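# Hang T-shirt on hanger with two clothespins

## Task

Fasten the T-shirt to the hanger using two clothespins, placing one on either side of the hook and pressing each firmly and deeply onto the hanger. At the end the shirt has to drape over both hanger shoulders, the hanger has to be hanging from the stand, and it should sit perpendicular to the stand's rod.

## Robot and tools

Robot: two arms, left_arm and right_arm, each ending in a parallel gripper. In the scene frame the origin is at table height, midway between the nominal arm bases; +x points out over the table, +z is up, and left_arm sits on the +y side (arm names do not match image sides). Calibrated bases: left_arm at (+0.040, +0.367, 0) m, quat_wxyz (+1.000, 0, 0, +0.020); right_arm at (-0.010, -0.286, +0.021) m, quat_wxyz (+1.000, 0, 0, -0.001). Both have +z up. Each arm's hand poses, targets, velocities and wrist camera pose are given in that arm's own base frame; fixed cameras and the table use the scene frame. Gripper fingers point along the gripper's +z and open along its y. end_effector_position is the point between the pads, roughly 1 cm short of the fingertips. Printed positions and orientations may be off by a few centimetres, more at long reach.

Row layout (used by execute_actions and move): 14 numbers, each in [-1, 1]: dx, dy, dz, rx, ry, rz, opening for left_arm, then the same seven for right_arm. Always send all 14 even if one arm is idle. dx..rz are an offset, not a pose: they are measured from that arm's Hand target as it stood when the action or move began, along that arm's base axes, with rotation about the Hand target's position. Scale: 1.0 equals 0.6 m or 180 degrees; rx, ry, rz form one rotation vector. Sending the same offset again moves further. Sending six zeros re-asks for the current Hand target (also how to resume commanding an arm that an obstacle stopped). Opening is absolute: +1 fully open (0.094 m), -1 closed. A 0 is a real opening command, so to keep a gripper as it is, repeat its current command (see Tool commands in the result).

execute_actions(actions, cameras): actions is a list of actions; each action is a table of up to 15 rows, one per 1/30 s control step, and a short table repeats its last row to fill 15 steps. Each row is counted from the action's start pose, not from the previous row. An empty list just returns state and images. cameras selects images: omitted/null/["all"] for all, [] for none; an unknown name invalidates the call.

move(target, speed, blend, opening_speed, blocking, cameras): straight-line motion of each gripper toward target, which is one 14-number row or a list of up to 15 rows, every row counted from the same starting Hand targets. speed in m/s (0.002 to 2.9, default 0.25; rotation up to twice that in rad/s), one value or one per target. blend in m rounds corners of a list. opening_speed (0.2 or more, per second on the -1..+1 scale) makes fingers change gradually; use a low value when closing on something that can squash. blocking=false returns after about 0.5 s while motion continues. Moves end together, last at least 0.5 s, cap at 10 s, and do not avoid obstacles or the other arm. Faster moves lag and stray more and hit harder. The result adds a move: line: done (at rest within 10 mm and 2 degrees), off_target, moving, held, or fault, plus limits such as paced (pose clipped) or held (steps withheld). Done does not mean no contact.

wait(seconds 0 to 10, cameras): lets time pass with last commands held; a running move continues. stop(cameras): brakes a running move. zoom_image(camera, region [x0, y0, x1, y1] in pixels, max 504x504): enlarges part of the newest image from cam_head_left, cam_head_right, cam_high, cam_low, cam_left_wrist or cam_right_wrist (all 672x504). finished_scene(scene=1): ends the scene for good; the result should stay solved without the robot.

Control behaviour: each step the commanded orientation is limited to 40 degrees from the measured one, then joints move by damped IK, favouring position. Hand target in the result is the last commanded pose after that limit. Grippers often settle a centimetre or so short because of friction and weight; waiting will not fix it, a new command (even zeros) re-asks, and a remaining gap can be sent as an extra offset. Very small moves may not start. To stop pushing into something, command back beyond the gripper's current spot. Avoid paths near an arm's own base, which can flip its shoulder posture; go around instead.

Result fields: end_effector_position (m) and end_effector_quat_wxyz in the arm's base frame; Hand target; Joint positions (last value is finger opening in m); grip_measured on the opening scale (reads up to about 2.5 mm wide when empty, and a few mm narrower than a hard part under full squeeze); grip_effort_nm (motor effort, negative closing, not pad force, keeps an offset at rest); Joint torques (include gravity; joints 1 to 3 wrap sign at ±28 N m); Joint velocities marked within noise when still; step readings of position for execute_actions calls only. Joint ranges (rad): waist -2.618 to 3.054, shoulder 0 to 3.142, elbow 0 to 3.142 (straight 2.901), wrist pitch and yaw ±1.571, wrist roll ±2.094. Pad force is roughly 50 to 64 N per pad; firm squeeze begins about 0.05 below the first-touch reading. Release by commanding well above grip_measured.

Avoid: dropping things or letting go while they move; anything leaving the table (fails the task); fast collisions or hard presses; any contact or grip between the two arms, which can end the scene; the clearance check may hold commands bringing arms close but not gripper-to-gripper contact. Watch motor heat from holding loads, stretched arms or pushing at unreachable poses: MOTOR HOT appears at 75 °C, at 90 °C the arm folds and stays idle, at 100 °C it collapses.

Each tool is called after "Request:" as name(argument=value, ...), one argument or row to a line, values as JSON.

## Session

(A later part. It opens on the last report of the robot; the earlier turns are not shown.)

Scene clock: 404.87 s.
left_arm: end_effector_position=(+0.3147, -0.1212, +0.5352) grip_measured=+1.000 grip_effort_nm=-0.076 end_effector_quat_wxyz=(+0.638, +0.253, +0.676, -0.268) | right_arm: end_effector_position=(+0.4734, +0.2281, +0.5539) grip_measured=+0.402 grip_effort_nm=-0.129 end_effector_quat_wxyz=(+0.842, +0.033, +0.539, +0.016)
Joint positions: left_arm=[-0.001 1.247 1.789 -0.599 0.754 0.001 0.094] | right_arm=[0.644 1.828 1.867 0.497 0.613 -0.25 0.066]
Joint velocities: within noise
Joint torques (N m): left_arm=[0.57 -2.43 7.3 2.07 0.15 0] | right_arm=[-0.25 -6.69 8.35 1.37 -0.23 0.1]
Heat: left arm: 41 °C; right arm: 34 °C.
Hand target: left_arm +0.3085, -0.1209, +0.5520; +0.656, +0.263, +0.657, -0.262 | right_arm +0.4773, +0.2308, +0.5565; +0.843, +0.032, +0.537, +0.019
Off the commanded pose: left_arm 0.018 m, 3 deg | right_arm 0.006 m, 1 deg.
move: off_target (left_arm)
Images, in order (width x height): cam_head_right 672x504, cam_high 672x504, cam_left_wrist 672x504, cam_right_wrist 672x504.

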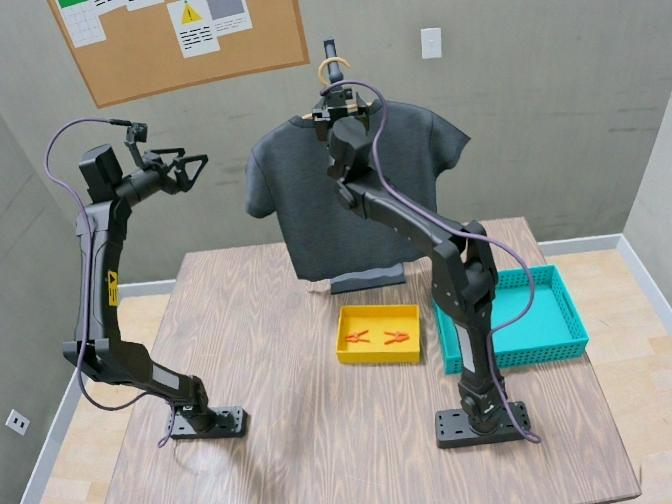

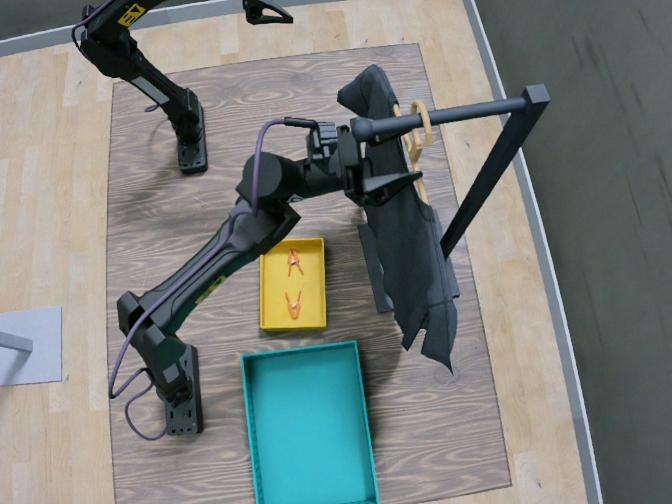

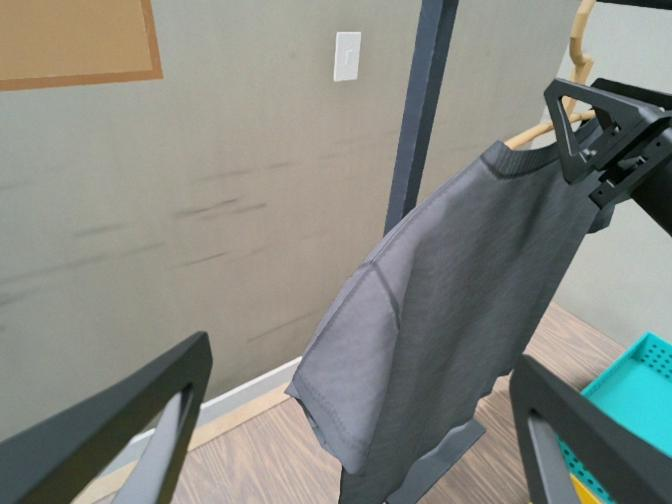

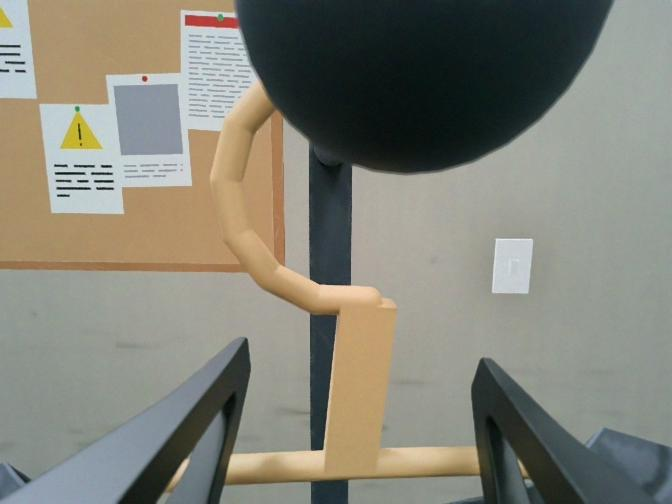

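Request:
move(
  target=[0, 0, 0, 0, 0, 0, 1, 0, 0, 0, 0, 0, 0, -0.76],
  speed=0.1,
  opening_speed=0.6,
  cameras=["cam_left_wrist", "cam_high", "cam_right_wrist"],
)

Scene clock: 415.30 s.
left_arm: end_effector_position=(+0.3147, -0.1212, +0.5352) grip_measured=+1.000 grip_effort_nm=-0.071 end_effector_quat_wxyz=(+0.638, +0.253, +0.676, -0.268) | right_arm: end_effector_position=(+0.4734, +0.2283, +0.5538) grip_measured=-0.721 grip_effort_nm=-1.013 end_effector_quat_wxyz=(+0.842, +0.033, +0.539, +0.017)
Joint positions: left_arm=[-0.001 1.247 1.789 -0.599 0.754 0.001 0.094] | right_arm=[0.644 1.828 1.867 0.496 0.612 -0.246 0.013]
Joint velocities: within noise
Joint torques (N m): left_arm=[0.46 -2.45 6.99 2.08 0.17 0.03] | right_arm=[-0.13 -6.68 8.36 1.41 -0.23 0.01]
Heat: left arm: 41 °C; right arm: 34 °C.
Hand target: left_arm +0.3085, -0.1209, +0.5519; +0.656, +0.263, +0.657, -0.262 | right_arm +0.4773, +0.2308, +0.5567; +0.843, +0.032, +0.537, +0.019
Off the commanded pose: left_arm 0.018 m, 3 deg | right_arm 0.005 m, 0 deg.
move: off_target (left_arm)
Images, in order (width x height): cam_high 672x504, cam_left_wrist 672x504, cam_right_wrist 672x504.

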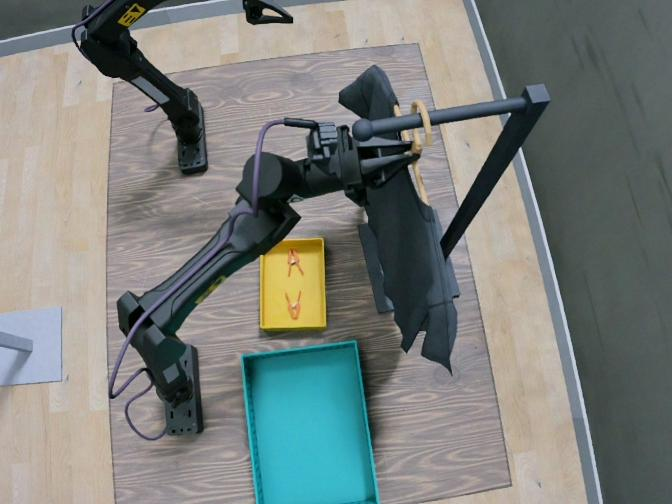

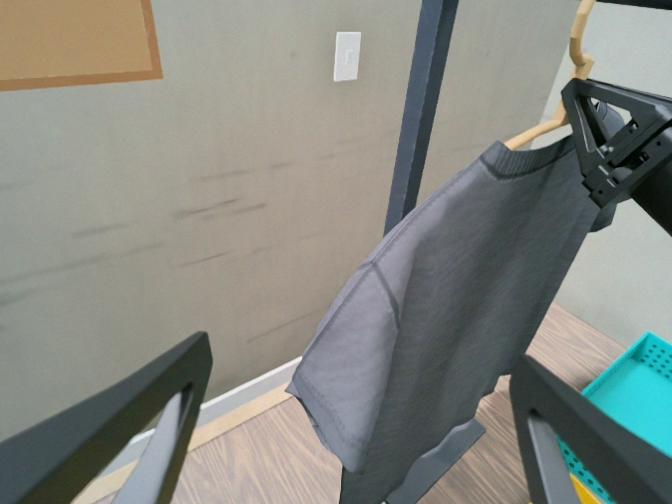

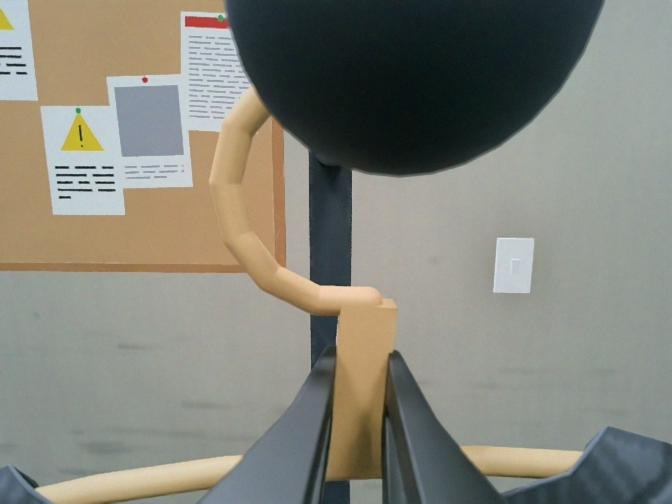

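Request:
move(
  target=[0, 0, 0, 0, 0, 0, 1, -0.0917, 0, 0, 0, 0, 0, -0.76],
  speed=0.07,
  cameras=["cam_left_wrist", "cam_high", "cam_right_wrist", "cam_head_left"],
)

Scene clock: 432.30 s.
left_arm: end_effector_position=(+0.3147, -0.1212, +0.5353) grip_measured=+1.000 grip_effort_nm=-0.066 end_effector_quat_wxyz=(+0.638, +0.253, +0.676, -0.268) | right_arm: end_effector_position=(+0.4326, +0.2304, +0.5520) grip_measured=-0.724 grip_effort_nm=-1.062 end_effector_quat_wxyz=(+0.842, +0.039, +0.538, +0.016)
Joint positions: left_arm=[-0.001 1.247 1.789 -0.599 0.754 0.001 0.094] | right_arm=[0.72 1.71 1.707 0.575 0.686 -0.297 0.013]
Joint velocities: within noise
Joint torques (N m): left_arm=[0.64 -2.45 7.1 2.14 0.18 0.02] | right_arm=[1.05 -9.29 4.71 1.33 -0.22 -0.09]
Heat: left arm: 41 °C; right arm: 34 °C.
Hand target: left_arm +0.3084, -0.1209, +0.5520; +0.656, +0.263, +0.657, -0.262 | right_arm +0.4223, +0.2310, +0.5565; +0.843, +0.032, +0.537, +0.020
Off the commanded pose: left_arm 0.018 m, 3 deg | right_arm 0.011 m, 1 deg.
move: off_target (left_arm, right_arm)
Images, in order (width x height): cam_head_left 672x504, cam_high 672x504, cam_left_wrist 672x504, cam_right_wrist 672x504.

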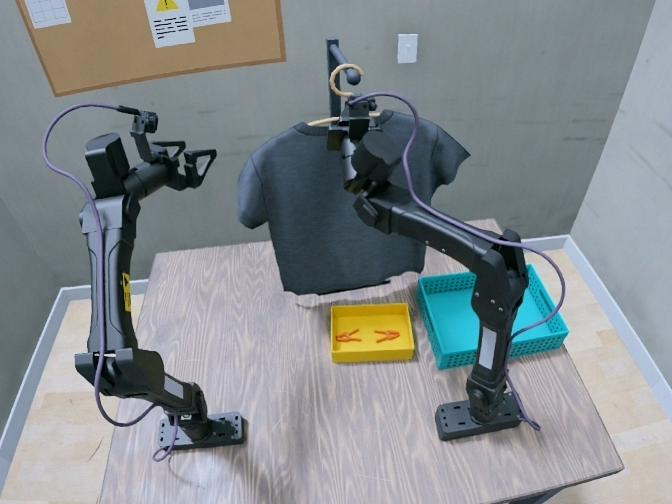

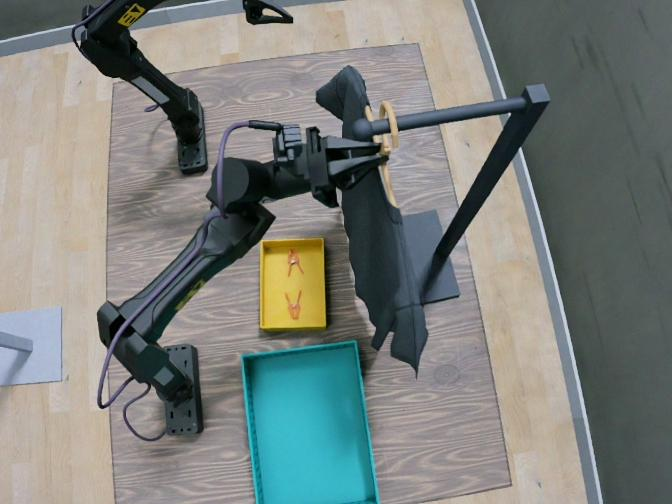

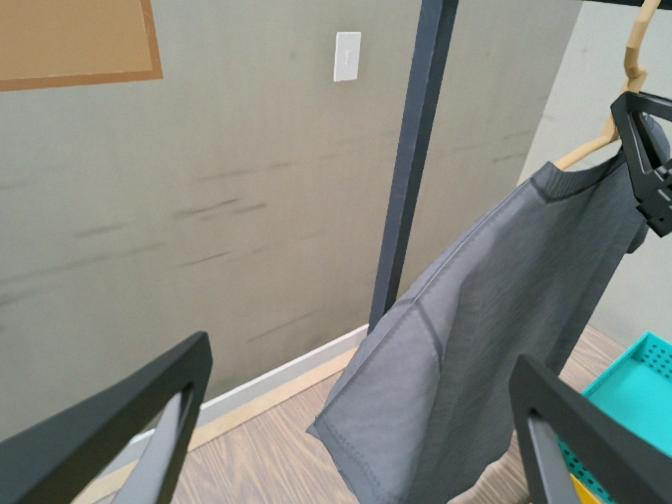

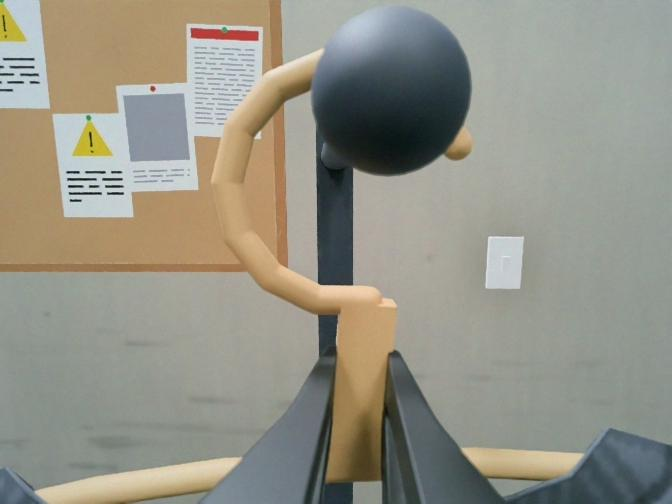

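Request:
move(
  target=[0, 0, 0, 0, 0, 0, 1, 0.0, 0, 0.01, 0, 0, 0, -0.76],
  speed=0.07,
  cameras=["cam_high", "cam_right_wrist"],
)

Scene clock: 441.27 s.
left_arm: end_effector_position=(+0.3147, -0.1212, +0.5353) grip_measured=+1.000 grip_effort_nm=-0.081 end_effector_quat_wxyz=(+0.638, +0.253, +0.676, -0.268) | right_arm: end_effector_position=(+0.4326, +0.2303, +0.5519) grip_measured=-0.724 grip_effort_nm=-1.067 end_effector_quat_wxyz=(+0.842, +0.038, +0.538, +0.015)
Joint positions: left_arm=[-0.001 1.247 1.789 -0.599 0.754 0.001 0.094] | right_arm=[0.72 1.71 1.707 0.575 0.687 -0.299 0.013]
Joint velocities: within noise
Joint torques (N m): left_arm=[0.44 -2.54 7.16 2.08 0.1 0.05] | right_arm=[1.05 -8.9 6.6 1.07 -0.18 -0.09]
Heat: left arm: 41 °C; right arm: 34 °C.
Hand target: left_arm +0.3085, -0.1209, +0.5520; +0.656, +0.263, +0.657, -0.262 | right_arm +0.4223, +0.2309, +0.5626; +0.843, +0.032, +0.537, +0.019
Off the commanded pose: left_arm 0.018 m, 3 deg | right_arm 0.015 m, 1 deg.
move: off_target (left_arm, right_arm)
Images, in order (width x height): cam_high 672x504, cam_right_wrist 672x504.

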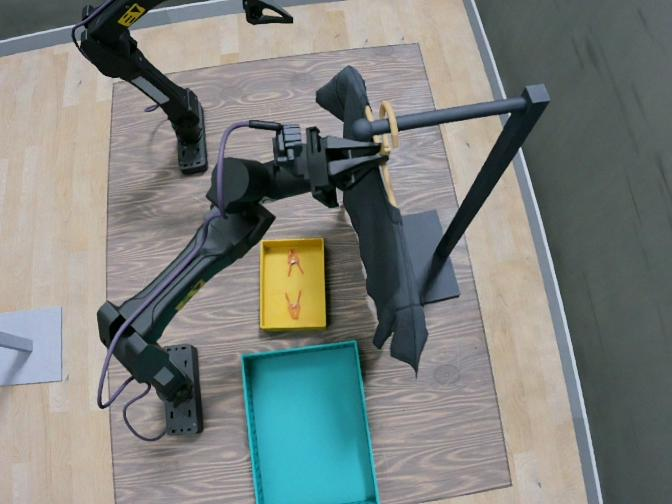

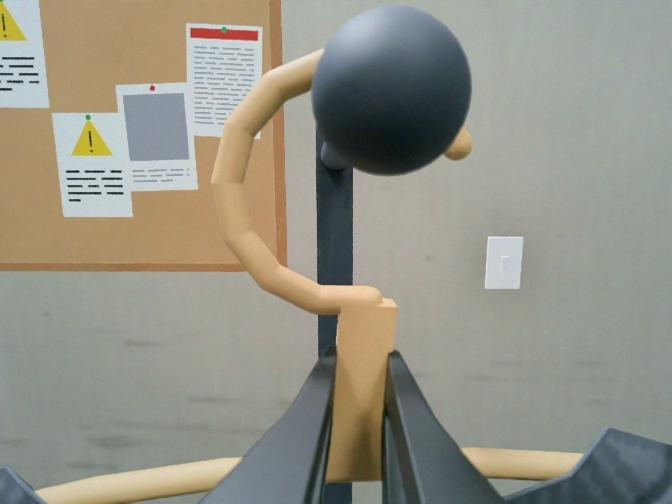

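Request:
move(
  target=[0, 0, 0, 0, 0, 0, 1, 0.0228, 0, -0.0085, 0, 0, 0, -0.76],
  speed=0.05,
  cameras=["cam_right_wrist"],
)

Request:
move(
  target=[0, 0, 0, 0, 0, 0, 1, 0, 0, 0, 0, 0, 0, 0.3],
  speed=0.05,
  opening_speed=0.5,
  cameras=["cam_high", "cam_left_wrist", "cam_right_wrist"],
)

Scene clock: 448.80 s.
left_arm: end_effector_position=(+0.3147, -0.1212, +0.5353) grip_measured=+1.000 grip_effort_nm=-0.066 end_effector_quat_wxyz=(+0.638, +0.253, +0.676, -0.268) | right_arm: end_effector_position=(+0.4343, +0.2296, +0.5523) grip_measured=-0.724 grip_effort_nm=-1.062 end_effector_quat_wxyz=(+0.842, +0.035, +0.538, +0.016)
Joint positions: left_arm=[-0.001 1.247 1.789 -0.599 0.754 0.001 0.094] | right_arm=[0.713 1.71 1.71 0.567 0.675 -0.294 0.013]
Joint velocities: within noise
Joint torques (N m): left_arm=[0.65 -2.48 7.25 2.07 0.12 -0.01] | right_arm=[-0.35 -6.56 8.05 1.18 -0.26 0.08]
Heat: left arm: 41 °C; right arm: 35 °C.
Hand target: left_arm +0.3085, -0.1209, +0.5519; +0.656, +0.263, +0.657, -0.262 | right_arm +0.4360, +0.2308, +0.5575; +0.843, +0.032, +0.537, +0.019
Off the commanded pose: left_arm 0.018 m, 3 deg | right_arm 0.006 m, 1 deg.
move: off_target (left_arm)
Images, in order (width x height): cam_right_wrist 672x504.

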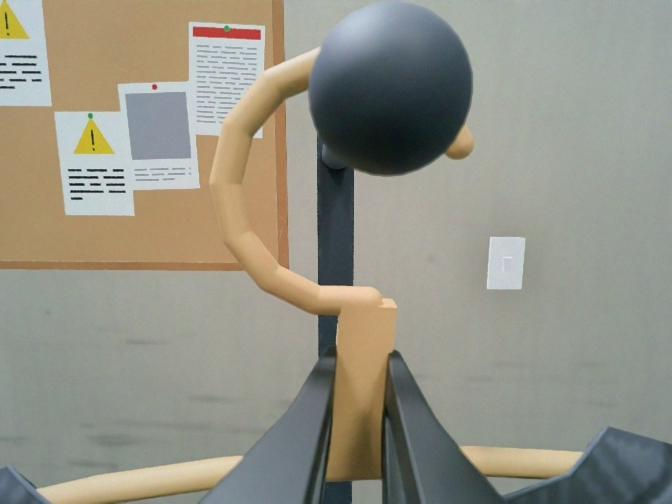

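Scene clock: 451.13 s.
left_arm: end_effector_position=(+0.3147, -0.1212, +0.5353) grip_measured=+1.000 grip_effort_nm=-0.071 end_effector_quat_wxyz=(+0.639, +0.253, +0.676, -0.268) | right_arm: end_effector_position=(+0.4353, +0.2312, +0.5503) grip_measured=+0.298 grip_effort_nm=0.051 end_effector_quat_wxyz=(+0.840, +0.030, +0.542, +0.015)
Joint positions: left_arm=[-0.001 1.247 1.789 -0.599 0.754 0.001 0.094] | right_arm=[0.713 1.71 1.71 0.554 0.671 -0.293 0.061]
Joint velocities: within noise
Joint torques (N m): left_arm=[0.57 -2.24 6.98 2.1 0.16 -0.05] | right_arm=[-0.23 -6.46 8.1 1.35 -0.25 0.06]
Heat: left arm: 41 °C; right arm: 34 °C.
Hand target: left_arm +0.3085, -0.1209, +0.5520; +0.657, +0.263, +0.657, -0.262 | right_arm +0.4360, +0.2308, +0.5575; +0.843, +0.032, +0.537, +0.019
Off the commanded pose: left_arm 0.018 m, 3 deg | right_arm 0.007 m, 1 deg.
move: off_target (left_arm)
Images, in order (width x height): cam_high 672x504, cam_left_wrist 672x504, cam_right_wrist 672x504.

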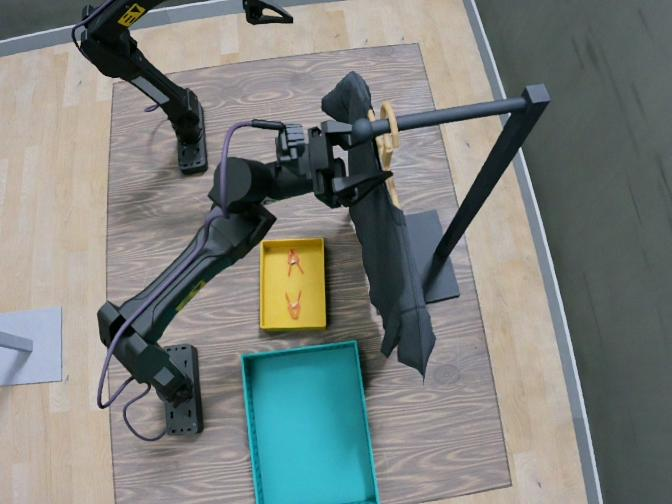

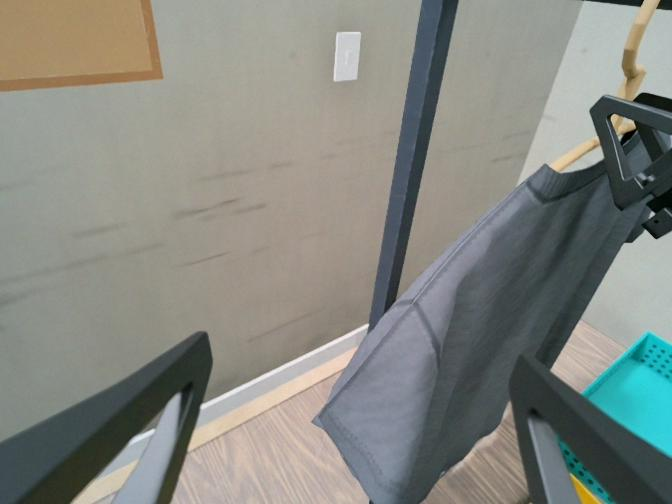

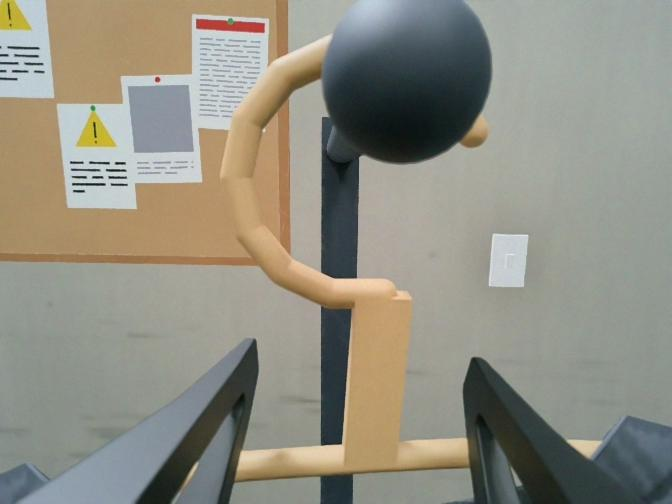

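Request:
move(
  target=[
    [-0.15, 0, -0.1, 0.095, 0.0386, -0.0423, 1, -0.1667, 0.005, -0.075, 0, 0, 0, 0.3],
    [-0.17, -0.05, -0.3, 0.2849, 0.1157, -0.1268, 1, -0.2267, -0.068, -0.3458, -0.3005, 0.2873, 0.1984, 0.4],
    [-0.1755, -0.0907, -0.5033, 0.4749, 0.1929, -0.2113, 1, -0.2617, -0.0713, -0.7292, -0.5008, 0.4788, 0.3306, 0.4],
  ],
  blend=[0.03, 0.04, 0],
  speed=[0.2, 0.35, 0.35],
)

Scene clock: 487.73 s.
left_arm: end_effector_position=(+0.2058, -0.1761, +0.2507) grip_measured=+1.000 grip_effort_nm=-0.071 end_effector_quat_wxyz=(+0.113, +0.712, +0.693, +0.007) | right_arm: end_effector_position=(+0.2834, +0.1888, +0.1242) grip_measured=+0.398 grip_effort_nm=0.051 end_effector_quat_wxyz=(-0.012, +0.703, -0.711, +0.001)
Joint positions: left_arm=[-0.707 1.454 1.674 -1.564 0.007 0.89 0.094] | right_arm=[0.584 1.81 1.56 -1.297 -0.002 -0.975 0.066]
Joint velocities: within noise
Joint torques (N m): left_arm=[-0.73 -3.71 4.79 0.63 -0.09 0.05] | right_arm=[0.39 -6.67 4.77 0.2 -0.01 -0.05]
Heat: left arm: 40 °C; right arm: 34 °C.
Hand target: left_arm +0.2032, -0.1753, +0.2500; -0.001, +0.721, +0.693, +0.000 | right_arm +0.2791, +0.1880, +0.1199; +0.000, +0.707, -0.707, +0.000
Off the commanded pose: left_arm 0.003 m, 13 deg | right_arm 0.006 m, 2 deg.
joint sent to its limit (left arm) — joint 4 (wrist pitch), lower limit. The joint targets are off in orientation, not in position.
move: off_target (left_arm); blend cut to 0 m at target 2

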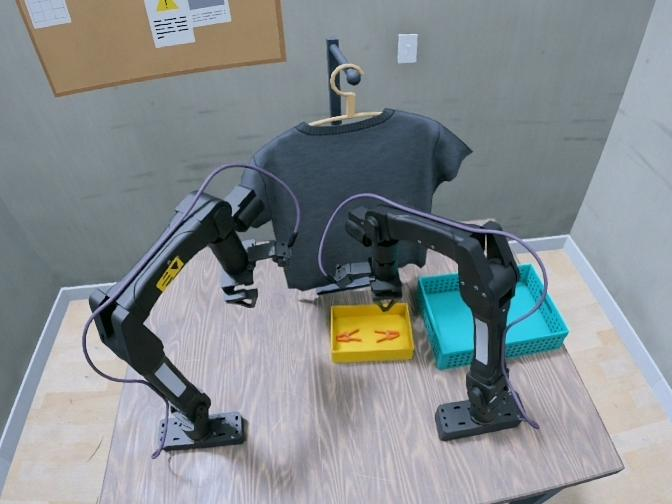

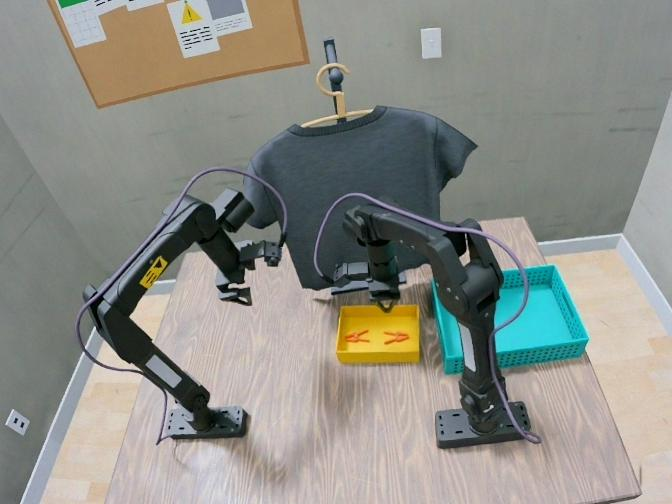

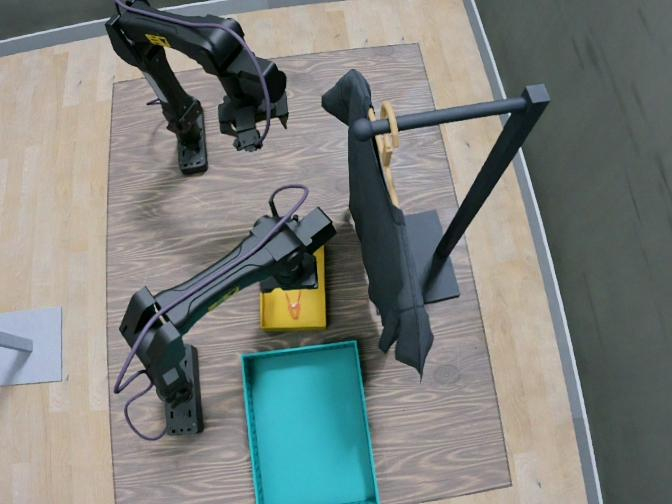

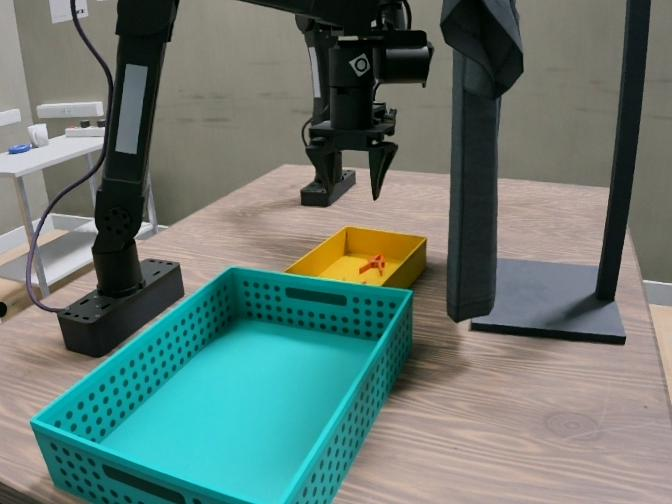

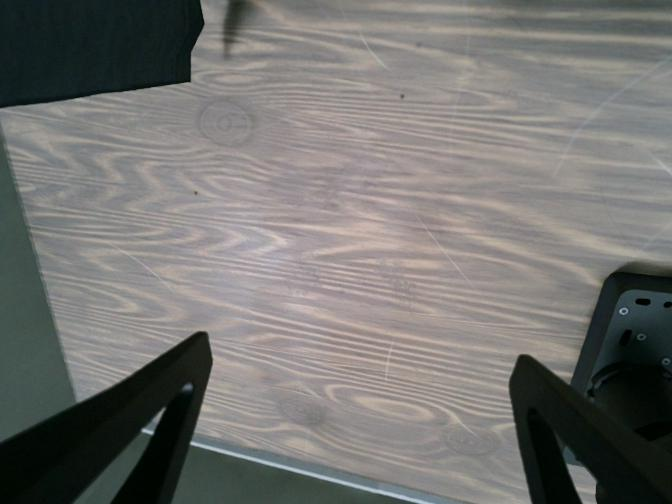

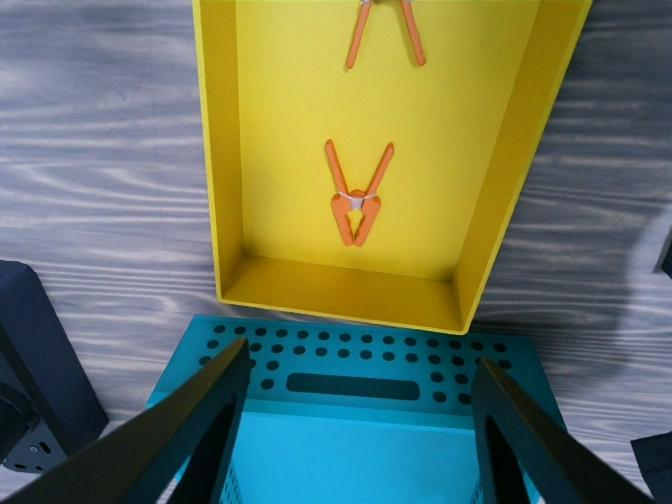

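Request:
zoom_image(
  camera="cam_right_wrist",
  region=[300, 120, 420, 260],
)

Request:
move(
  target=[0, 0, 0, 0, 0, 0, 1, -0.0217, 0.0083, -0.1, 0, 0, 0, 0.2],
  speed=0.2,
  cameras=["cam_right_wrist", "cam_low"],
)

Request:
zoom_image(
  camera="cam_right_wrist",
  region=[260, 160, 460, 360],
)

Scaled by 3.600 from the camera's 672x504 image, which has a finer 960x720 frame.

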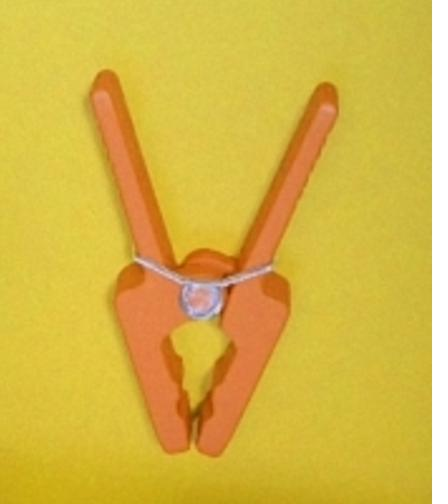

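Scene clock: 502.73 s.
left_arm: end_effector_position=(+0.2060, -0.1759, +0.2507) grip_measured=+1.000 grip_effort_nm=-0.076 end_effector_quat_wxyz=(+0.113, +0.712, +0.693, +0.008) | right_arm: end_effector_position=(+0.2679, +0.1923, +0.0655) grip_measured=+0.202 grip_effort_nm=-0.125 end_effector_quat_wxyz=(-0.005, +0.707, -0.707, +0.000)
Joint positions: left_arm=[-0.707 1.454 1.674 -1.564 0.006 0.891 0.094] | right_arm=[0.619 1.81 1.325 -1.075 -0.001 -0.952 0.056]
Joint velocities: within noise
Joint torques (N m): left_arm=[-0.88 -3.63 5.07 0.65 -0.1 0.07] | right_arm=[0.49 -6.13 4.59 0.34 0.04 0.07]
Heat: left arm: 38 °C; right arm: 34 °C.
Hand target: left_arm +0.2032, -0.1753, +0.2500; -0.001, +0.721, +0.693, +0.000 | right_arm +0.2661, +0.1931, +0.0599; +0.000, +0.707, -0.707, +0.000
Off the commanded pose: left_arm 0.003 m, 13 deg | right_arm 0.006 m, 1 deg.
joint sent to its limit (left arm) — joint 4 (wrist pitch), lower limit. The joint targets are off in orientation, not in position.
move: off_target (left_arm)
Images, in order (width x height): cam_low 672x504, cam_right_wrist 672x504.

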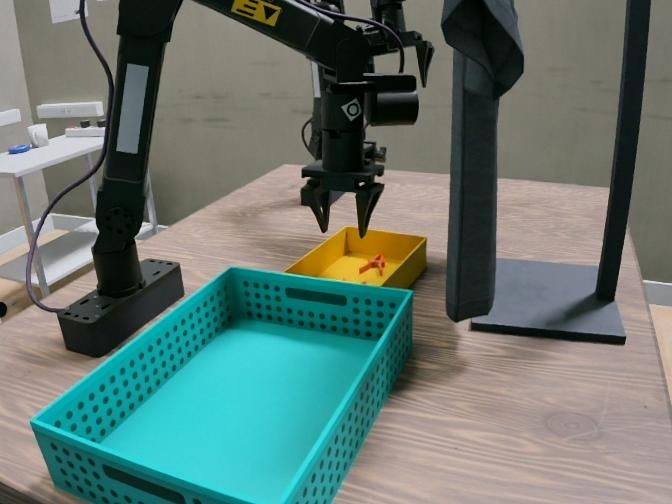

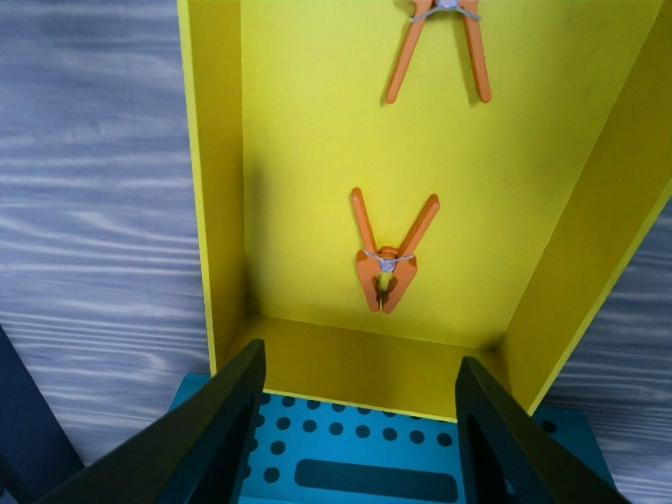

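Scaled by 2.520 from the camera's 672x504 image, which has a finer 960x720 frame.

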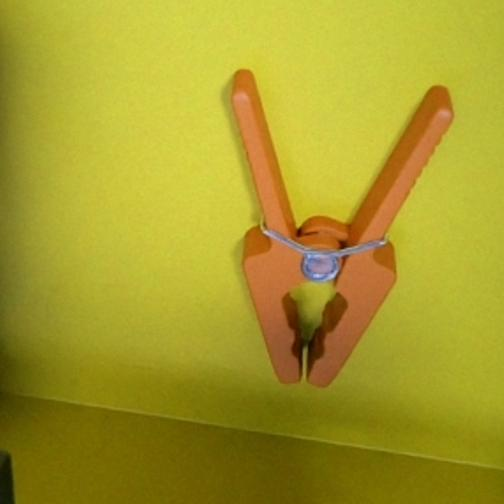

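Request:
move(
  target=[0, 0, 0, 0, 0, 0, 1, 0.0098, 0.0083, -0.0433, 0, 0, 0, 0.1],
  speed=0.15,
  cameras=["cam_right_wrist", "cam_low"],
)

Request:
zoom_image(
  camera="cam_right_wrist",
  region=[230, 180, 510, 420],
)

Request:
zoom_image(
  camera="cam_low",
  region=[260, 140, 460, 310],
)

Scene clock: 531.83 s.
left_arm: end_effector_position=(+0.2060, -0.1759, +0.2507) grip_measured=+1.000 grip_effort_nm=-0.066 end_effector_quat_wxyz=(+0.113, +0.712, +0.693, +0.008) | right_arm: end_effector_position=(+0.2745, +0.1970, +0.0406) grip_measured=+0.102 grip_effort_nm=-0.129 end_effector_quat_wxyz=(-0.007, +0.707, -0.708, +0.001)
Joint positions: left_arm=[-0.707 1.454 1.674 -1.564 0.006 0.891 0.094] | right_arm=[0.619 1.864 1.291 -0.984 -0.001 -0.95 0.052]
Joint velocities: within noise
Joint torques (N m): left_arm=[-0.58 -3.97 5 0.68 -0.05 0.08] | right_arm=[0.57 -6.19 4.41 0.37 0.01 0.09]
Heat: left arm: 36 °C; right arm: 34 °C.
Hand target: left_arm +0.2032, -0.1753, +0.2500; -0.001, +0.721, +0.693, +0.000 | right_arm +0.2718, +0.1980, +0.0340; +0.000, +0.707, -0.707, +0.000
Off the commanded pose: left_arm 0.003 m, 13 deg | right_arm 0.007 m, 1 deg.
joint sent to its limit (left arm) — joint 4 (wrist pitch), lower limit. The joint targets are off in orientation, not in position.
move: off_target (left_arm)
Images, in order (width x height): cam_low 672x504, cam_right_wrist 672x504.

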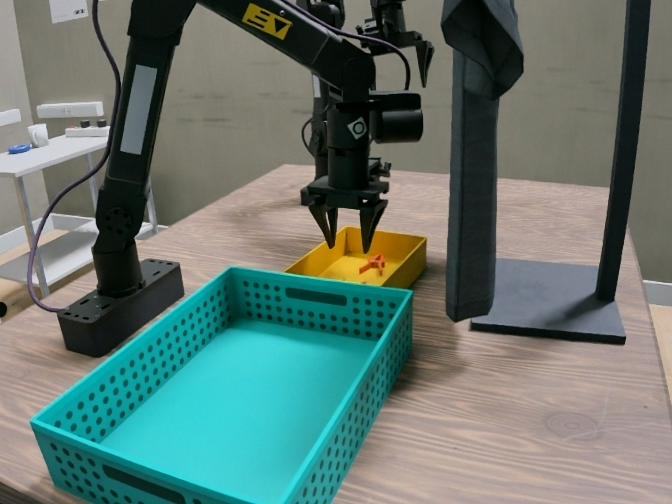

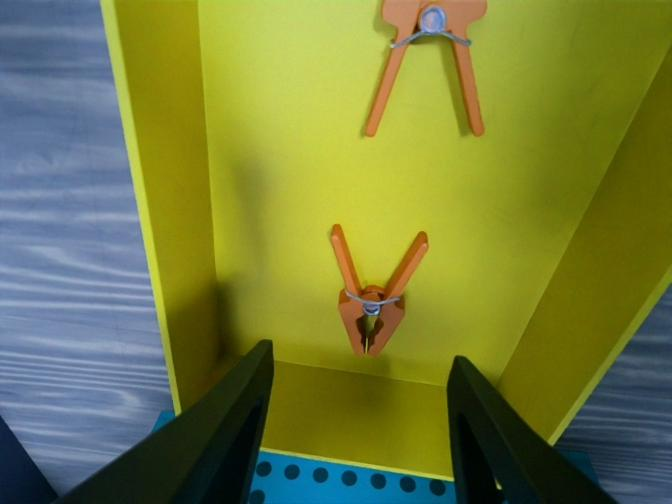

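Scaled by 1.800 from the camera's 672x504 image, which has a finer 960x720 frame.

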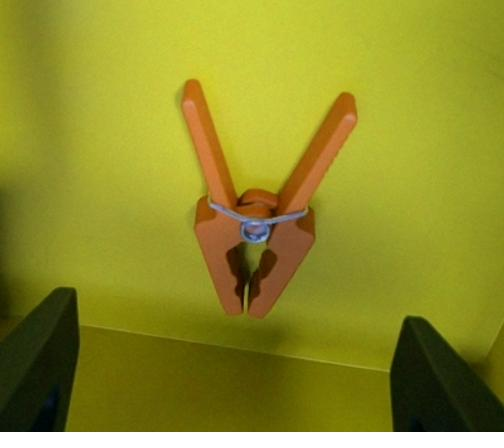

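Scaled by 2.520 from the camera's 672x504 image, which has a finer 960x720 frame.

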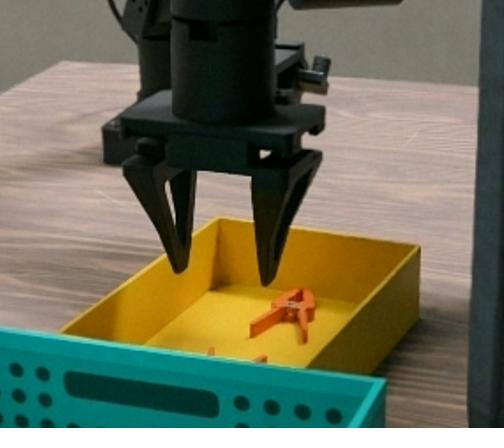

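Request:
move(
  target=[0, 0, 0, 0, 0, 0, 1, 0.0013, 0.0, -0.0527, 0, 0, 0, 0.1],
  speed=0.1,
  cameras=["cam_right_wrist", "cam_low"],
)

Request:
zoom_image(
  camera="cam_right_wrist",
  region=[230, 220, 510, 460],
)

Request:
zoom_image(
  camera="cam_low",
  region=[300, 200, 420, 300],
)

Scene clock: 548.17 s.
left_arm: end_effector_position=(+0.2060, -0.1759, +0.2507) grip_measured=+1.000 grip_effort_nm=-0.066 end_effector_quat_wxyz=(+0.113, +0.712, +0.693, +0.008) | right_arm: end_effector_position=(+0.2754, +0.1977, +0.0090) grip_measured=+0.102 grip_effort_nm=-0.125 end_effector_quat_wxyz=(-0.007, +0.706, -0.708, +0.001)
Joint positions: left_arm=[-0.707 1.454 1.674 -1.564 0.005 0.891 0.094] | right_arm=[0.619 1.914 1.223 -0.867 -0.001 -0.95 0.052]
Joint velocities: within noise
Joint torques (N m): left_arm=[-0.61 -3.97 4.94 0.63 -0.03 0.04] | right_arm=[0.46 -6.42 4.18 0.38 0.01 0.08]
Heat: left arm: 35 °C; right arm: 33 °C.
Hand target: left_arm +0.2032, -0.1753, +0.2500; -0.001, +0.721, +0.693, +0.000 | right_arm +0.2726, +0.1980, +0.0023; +0.000, +0.707, -0.707, +0.000
Off the commanded pose: left_arm 0.003 m, 13 deg | right_arm 0.007 m, 1 deg.
joint sent to its limit (left arm) — joint 4 (wrist pitch), lower limit. The joint targets are off in orientation, not in position.
move: off_target (left_arm)
Images, in order (width x height): cam_low 672x504, cam_right_wrist 672x504.

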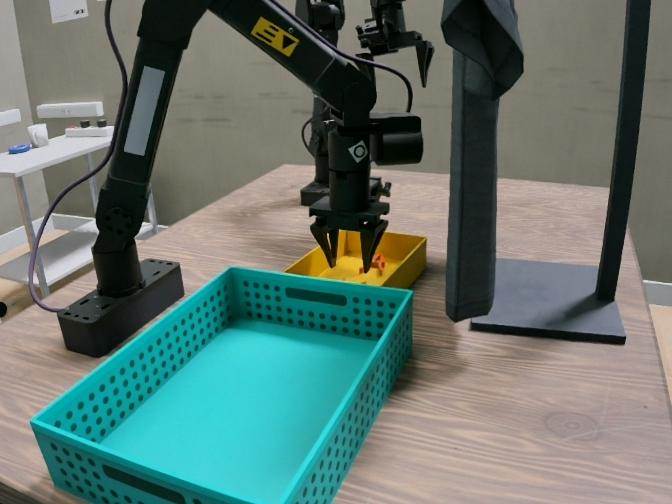

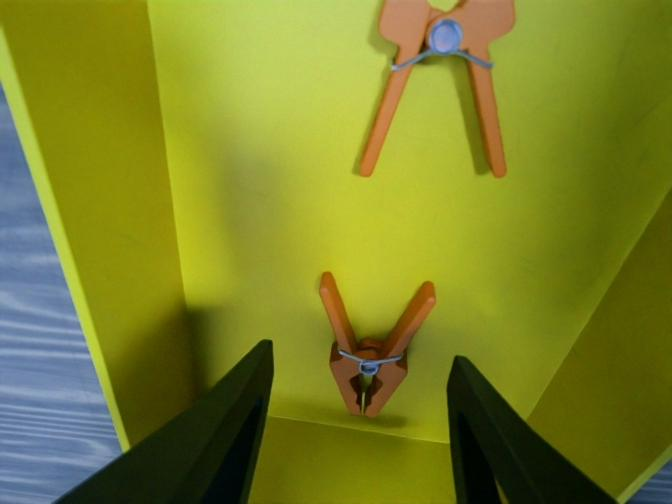

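Scaled by 1.800 from the camera's 672x504 image, which has a finer 960x720 frame.

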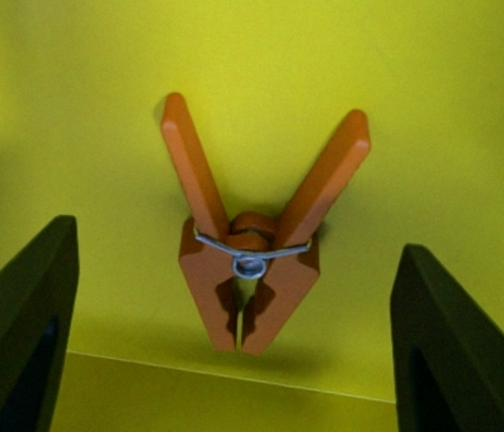

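Scaled by 4.200 from the camera's 672x504 image, which has a finer 960x720 frame.

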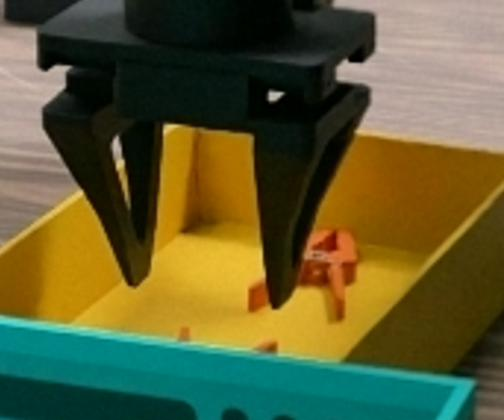

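Request:
move(
  target=[0, 0, 0, 0, 0, 0, 1, 0.002, 0.0, -0.02, 0, 0, 0, 0.1],
  speed=0.06,
  cameras=["cam_right_wrist", "cam_low"],
)

Request:
zoom_image(
  camera="cam_right_wrist",
  region=[230, 240, 510, 480],
)

Request:
zoom_image(
  camera="cam_low",
  region=[300, 200, 420, 300],
)

Scene clock: 556.30 s.
left_arm: end_effector_position=(+0.2060, -0.1759, +0.2507) grip_measured=+1.000 grip_effort_nm=-0.076 end_effector_quat_wxyz=(+0.113, +0.712, +0.693, +0.008) | right_arm: end_effector_position=(+0.2772, +0.1990, -0.0017) grip_measured=+0.102 grip_effort_nm=-0.125 end_effector_quat_wxyz=(-0.009, +0.706, -0.708, +0.001)
Joint positions: left_arm=[-0.707 1.454 1.674 -1.564 0.005 0.891 0.094] | right_arm=[0.619 1.936 1.207 -0.824 -0.001 -0.95 0.052]
Joint velocities: within noise
Joint torques (N m): left_arm=[-0.55 -3.7 4.92 0.69 -0.08 0.03] | right_arm=[0.23 -6.27 3.93 0.37 0.03 0.04]
Heat: left arm: 35 °C; right arm: 33 °C.
Hand target: left_arm +0.2032, -0.1753, +0.2500; -0.001, +0.721, +0.693, +0.000 | right_arm +0.2738, +0.1980, -0.0097; +0.000, +0.707, -0.707, +0.000
Off the commanded pose: left_arm 0.003 m, 13 deg | right_arm 0.009 m, 1 deg.
joint sent to its limit (left arm) — joint 4 (wrist pitch), lower limit. The joint targets are off in orientation, not in position.
move: off_target (left_arm)
Images, in order (width x height): cam_low 672x504, cam_right_wrist 672x504.

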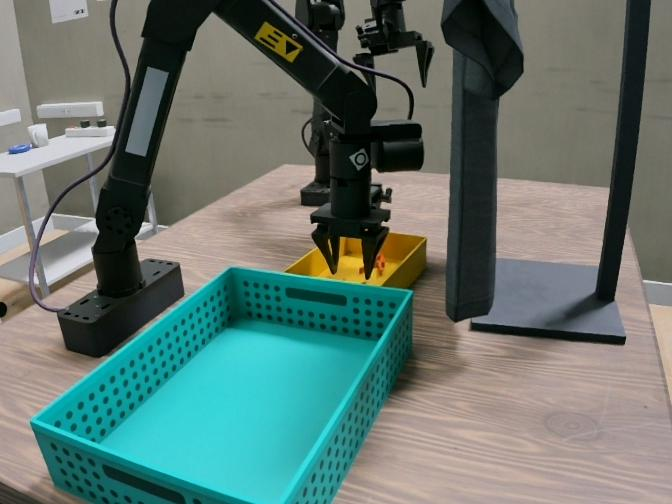

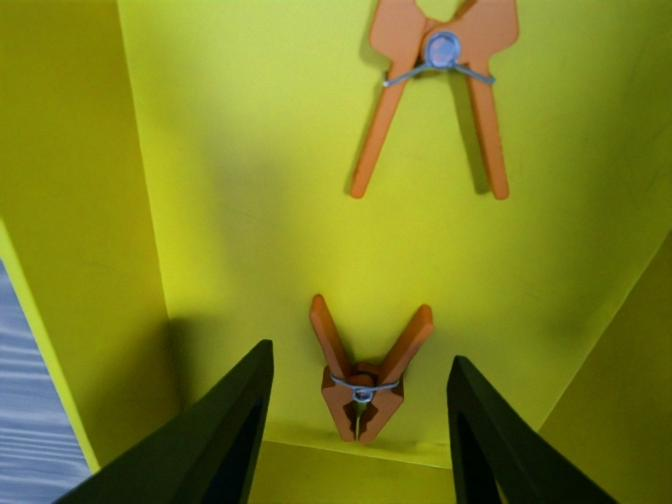

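Scaled by 1.800 from the camera's 672x504 image, which has a finer 960x720 frame.

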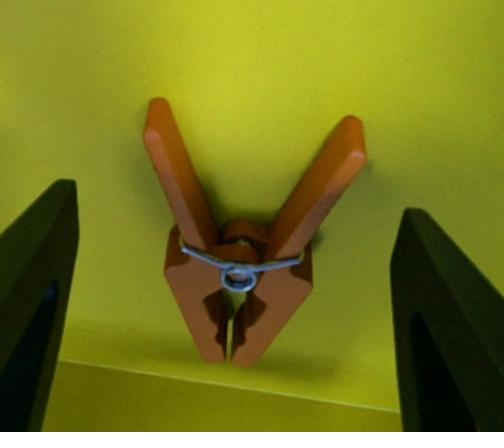

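Scaled by 4.200 from the camera's 672x504 image, which has a finer 960x720 frame.

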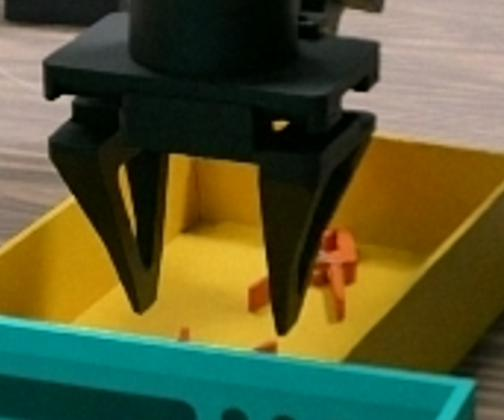

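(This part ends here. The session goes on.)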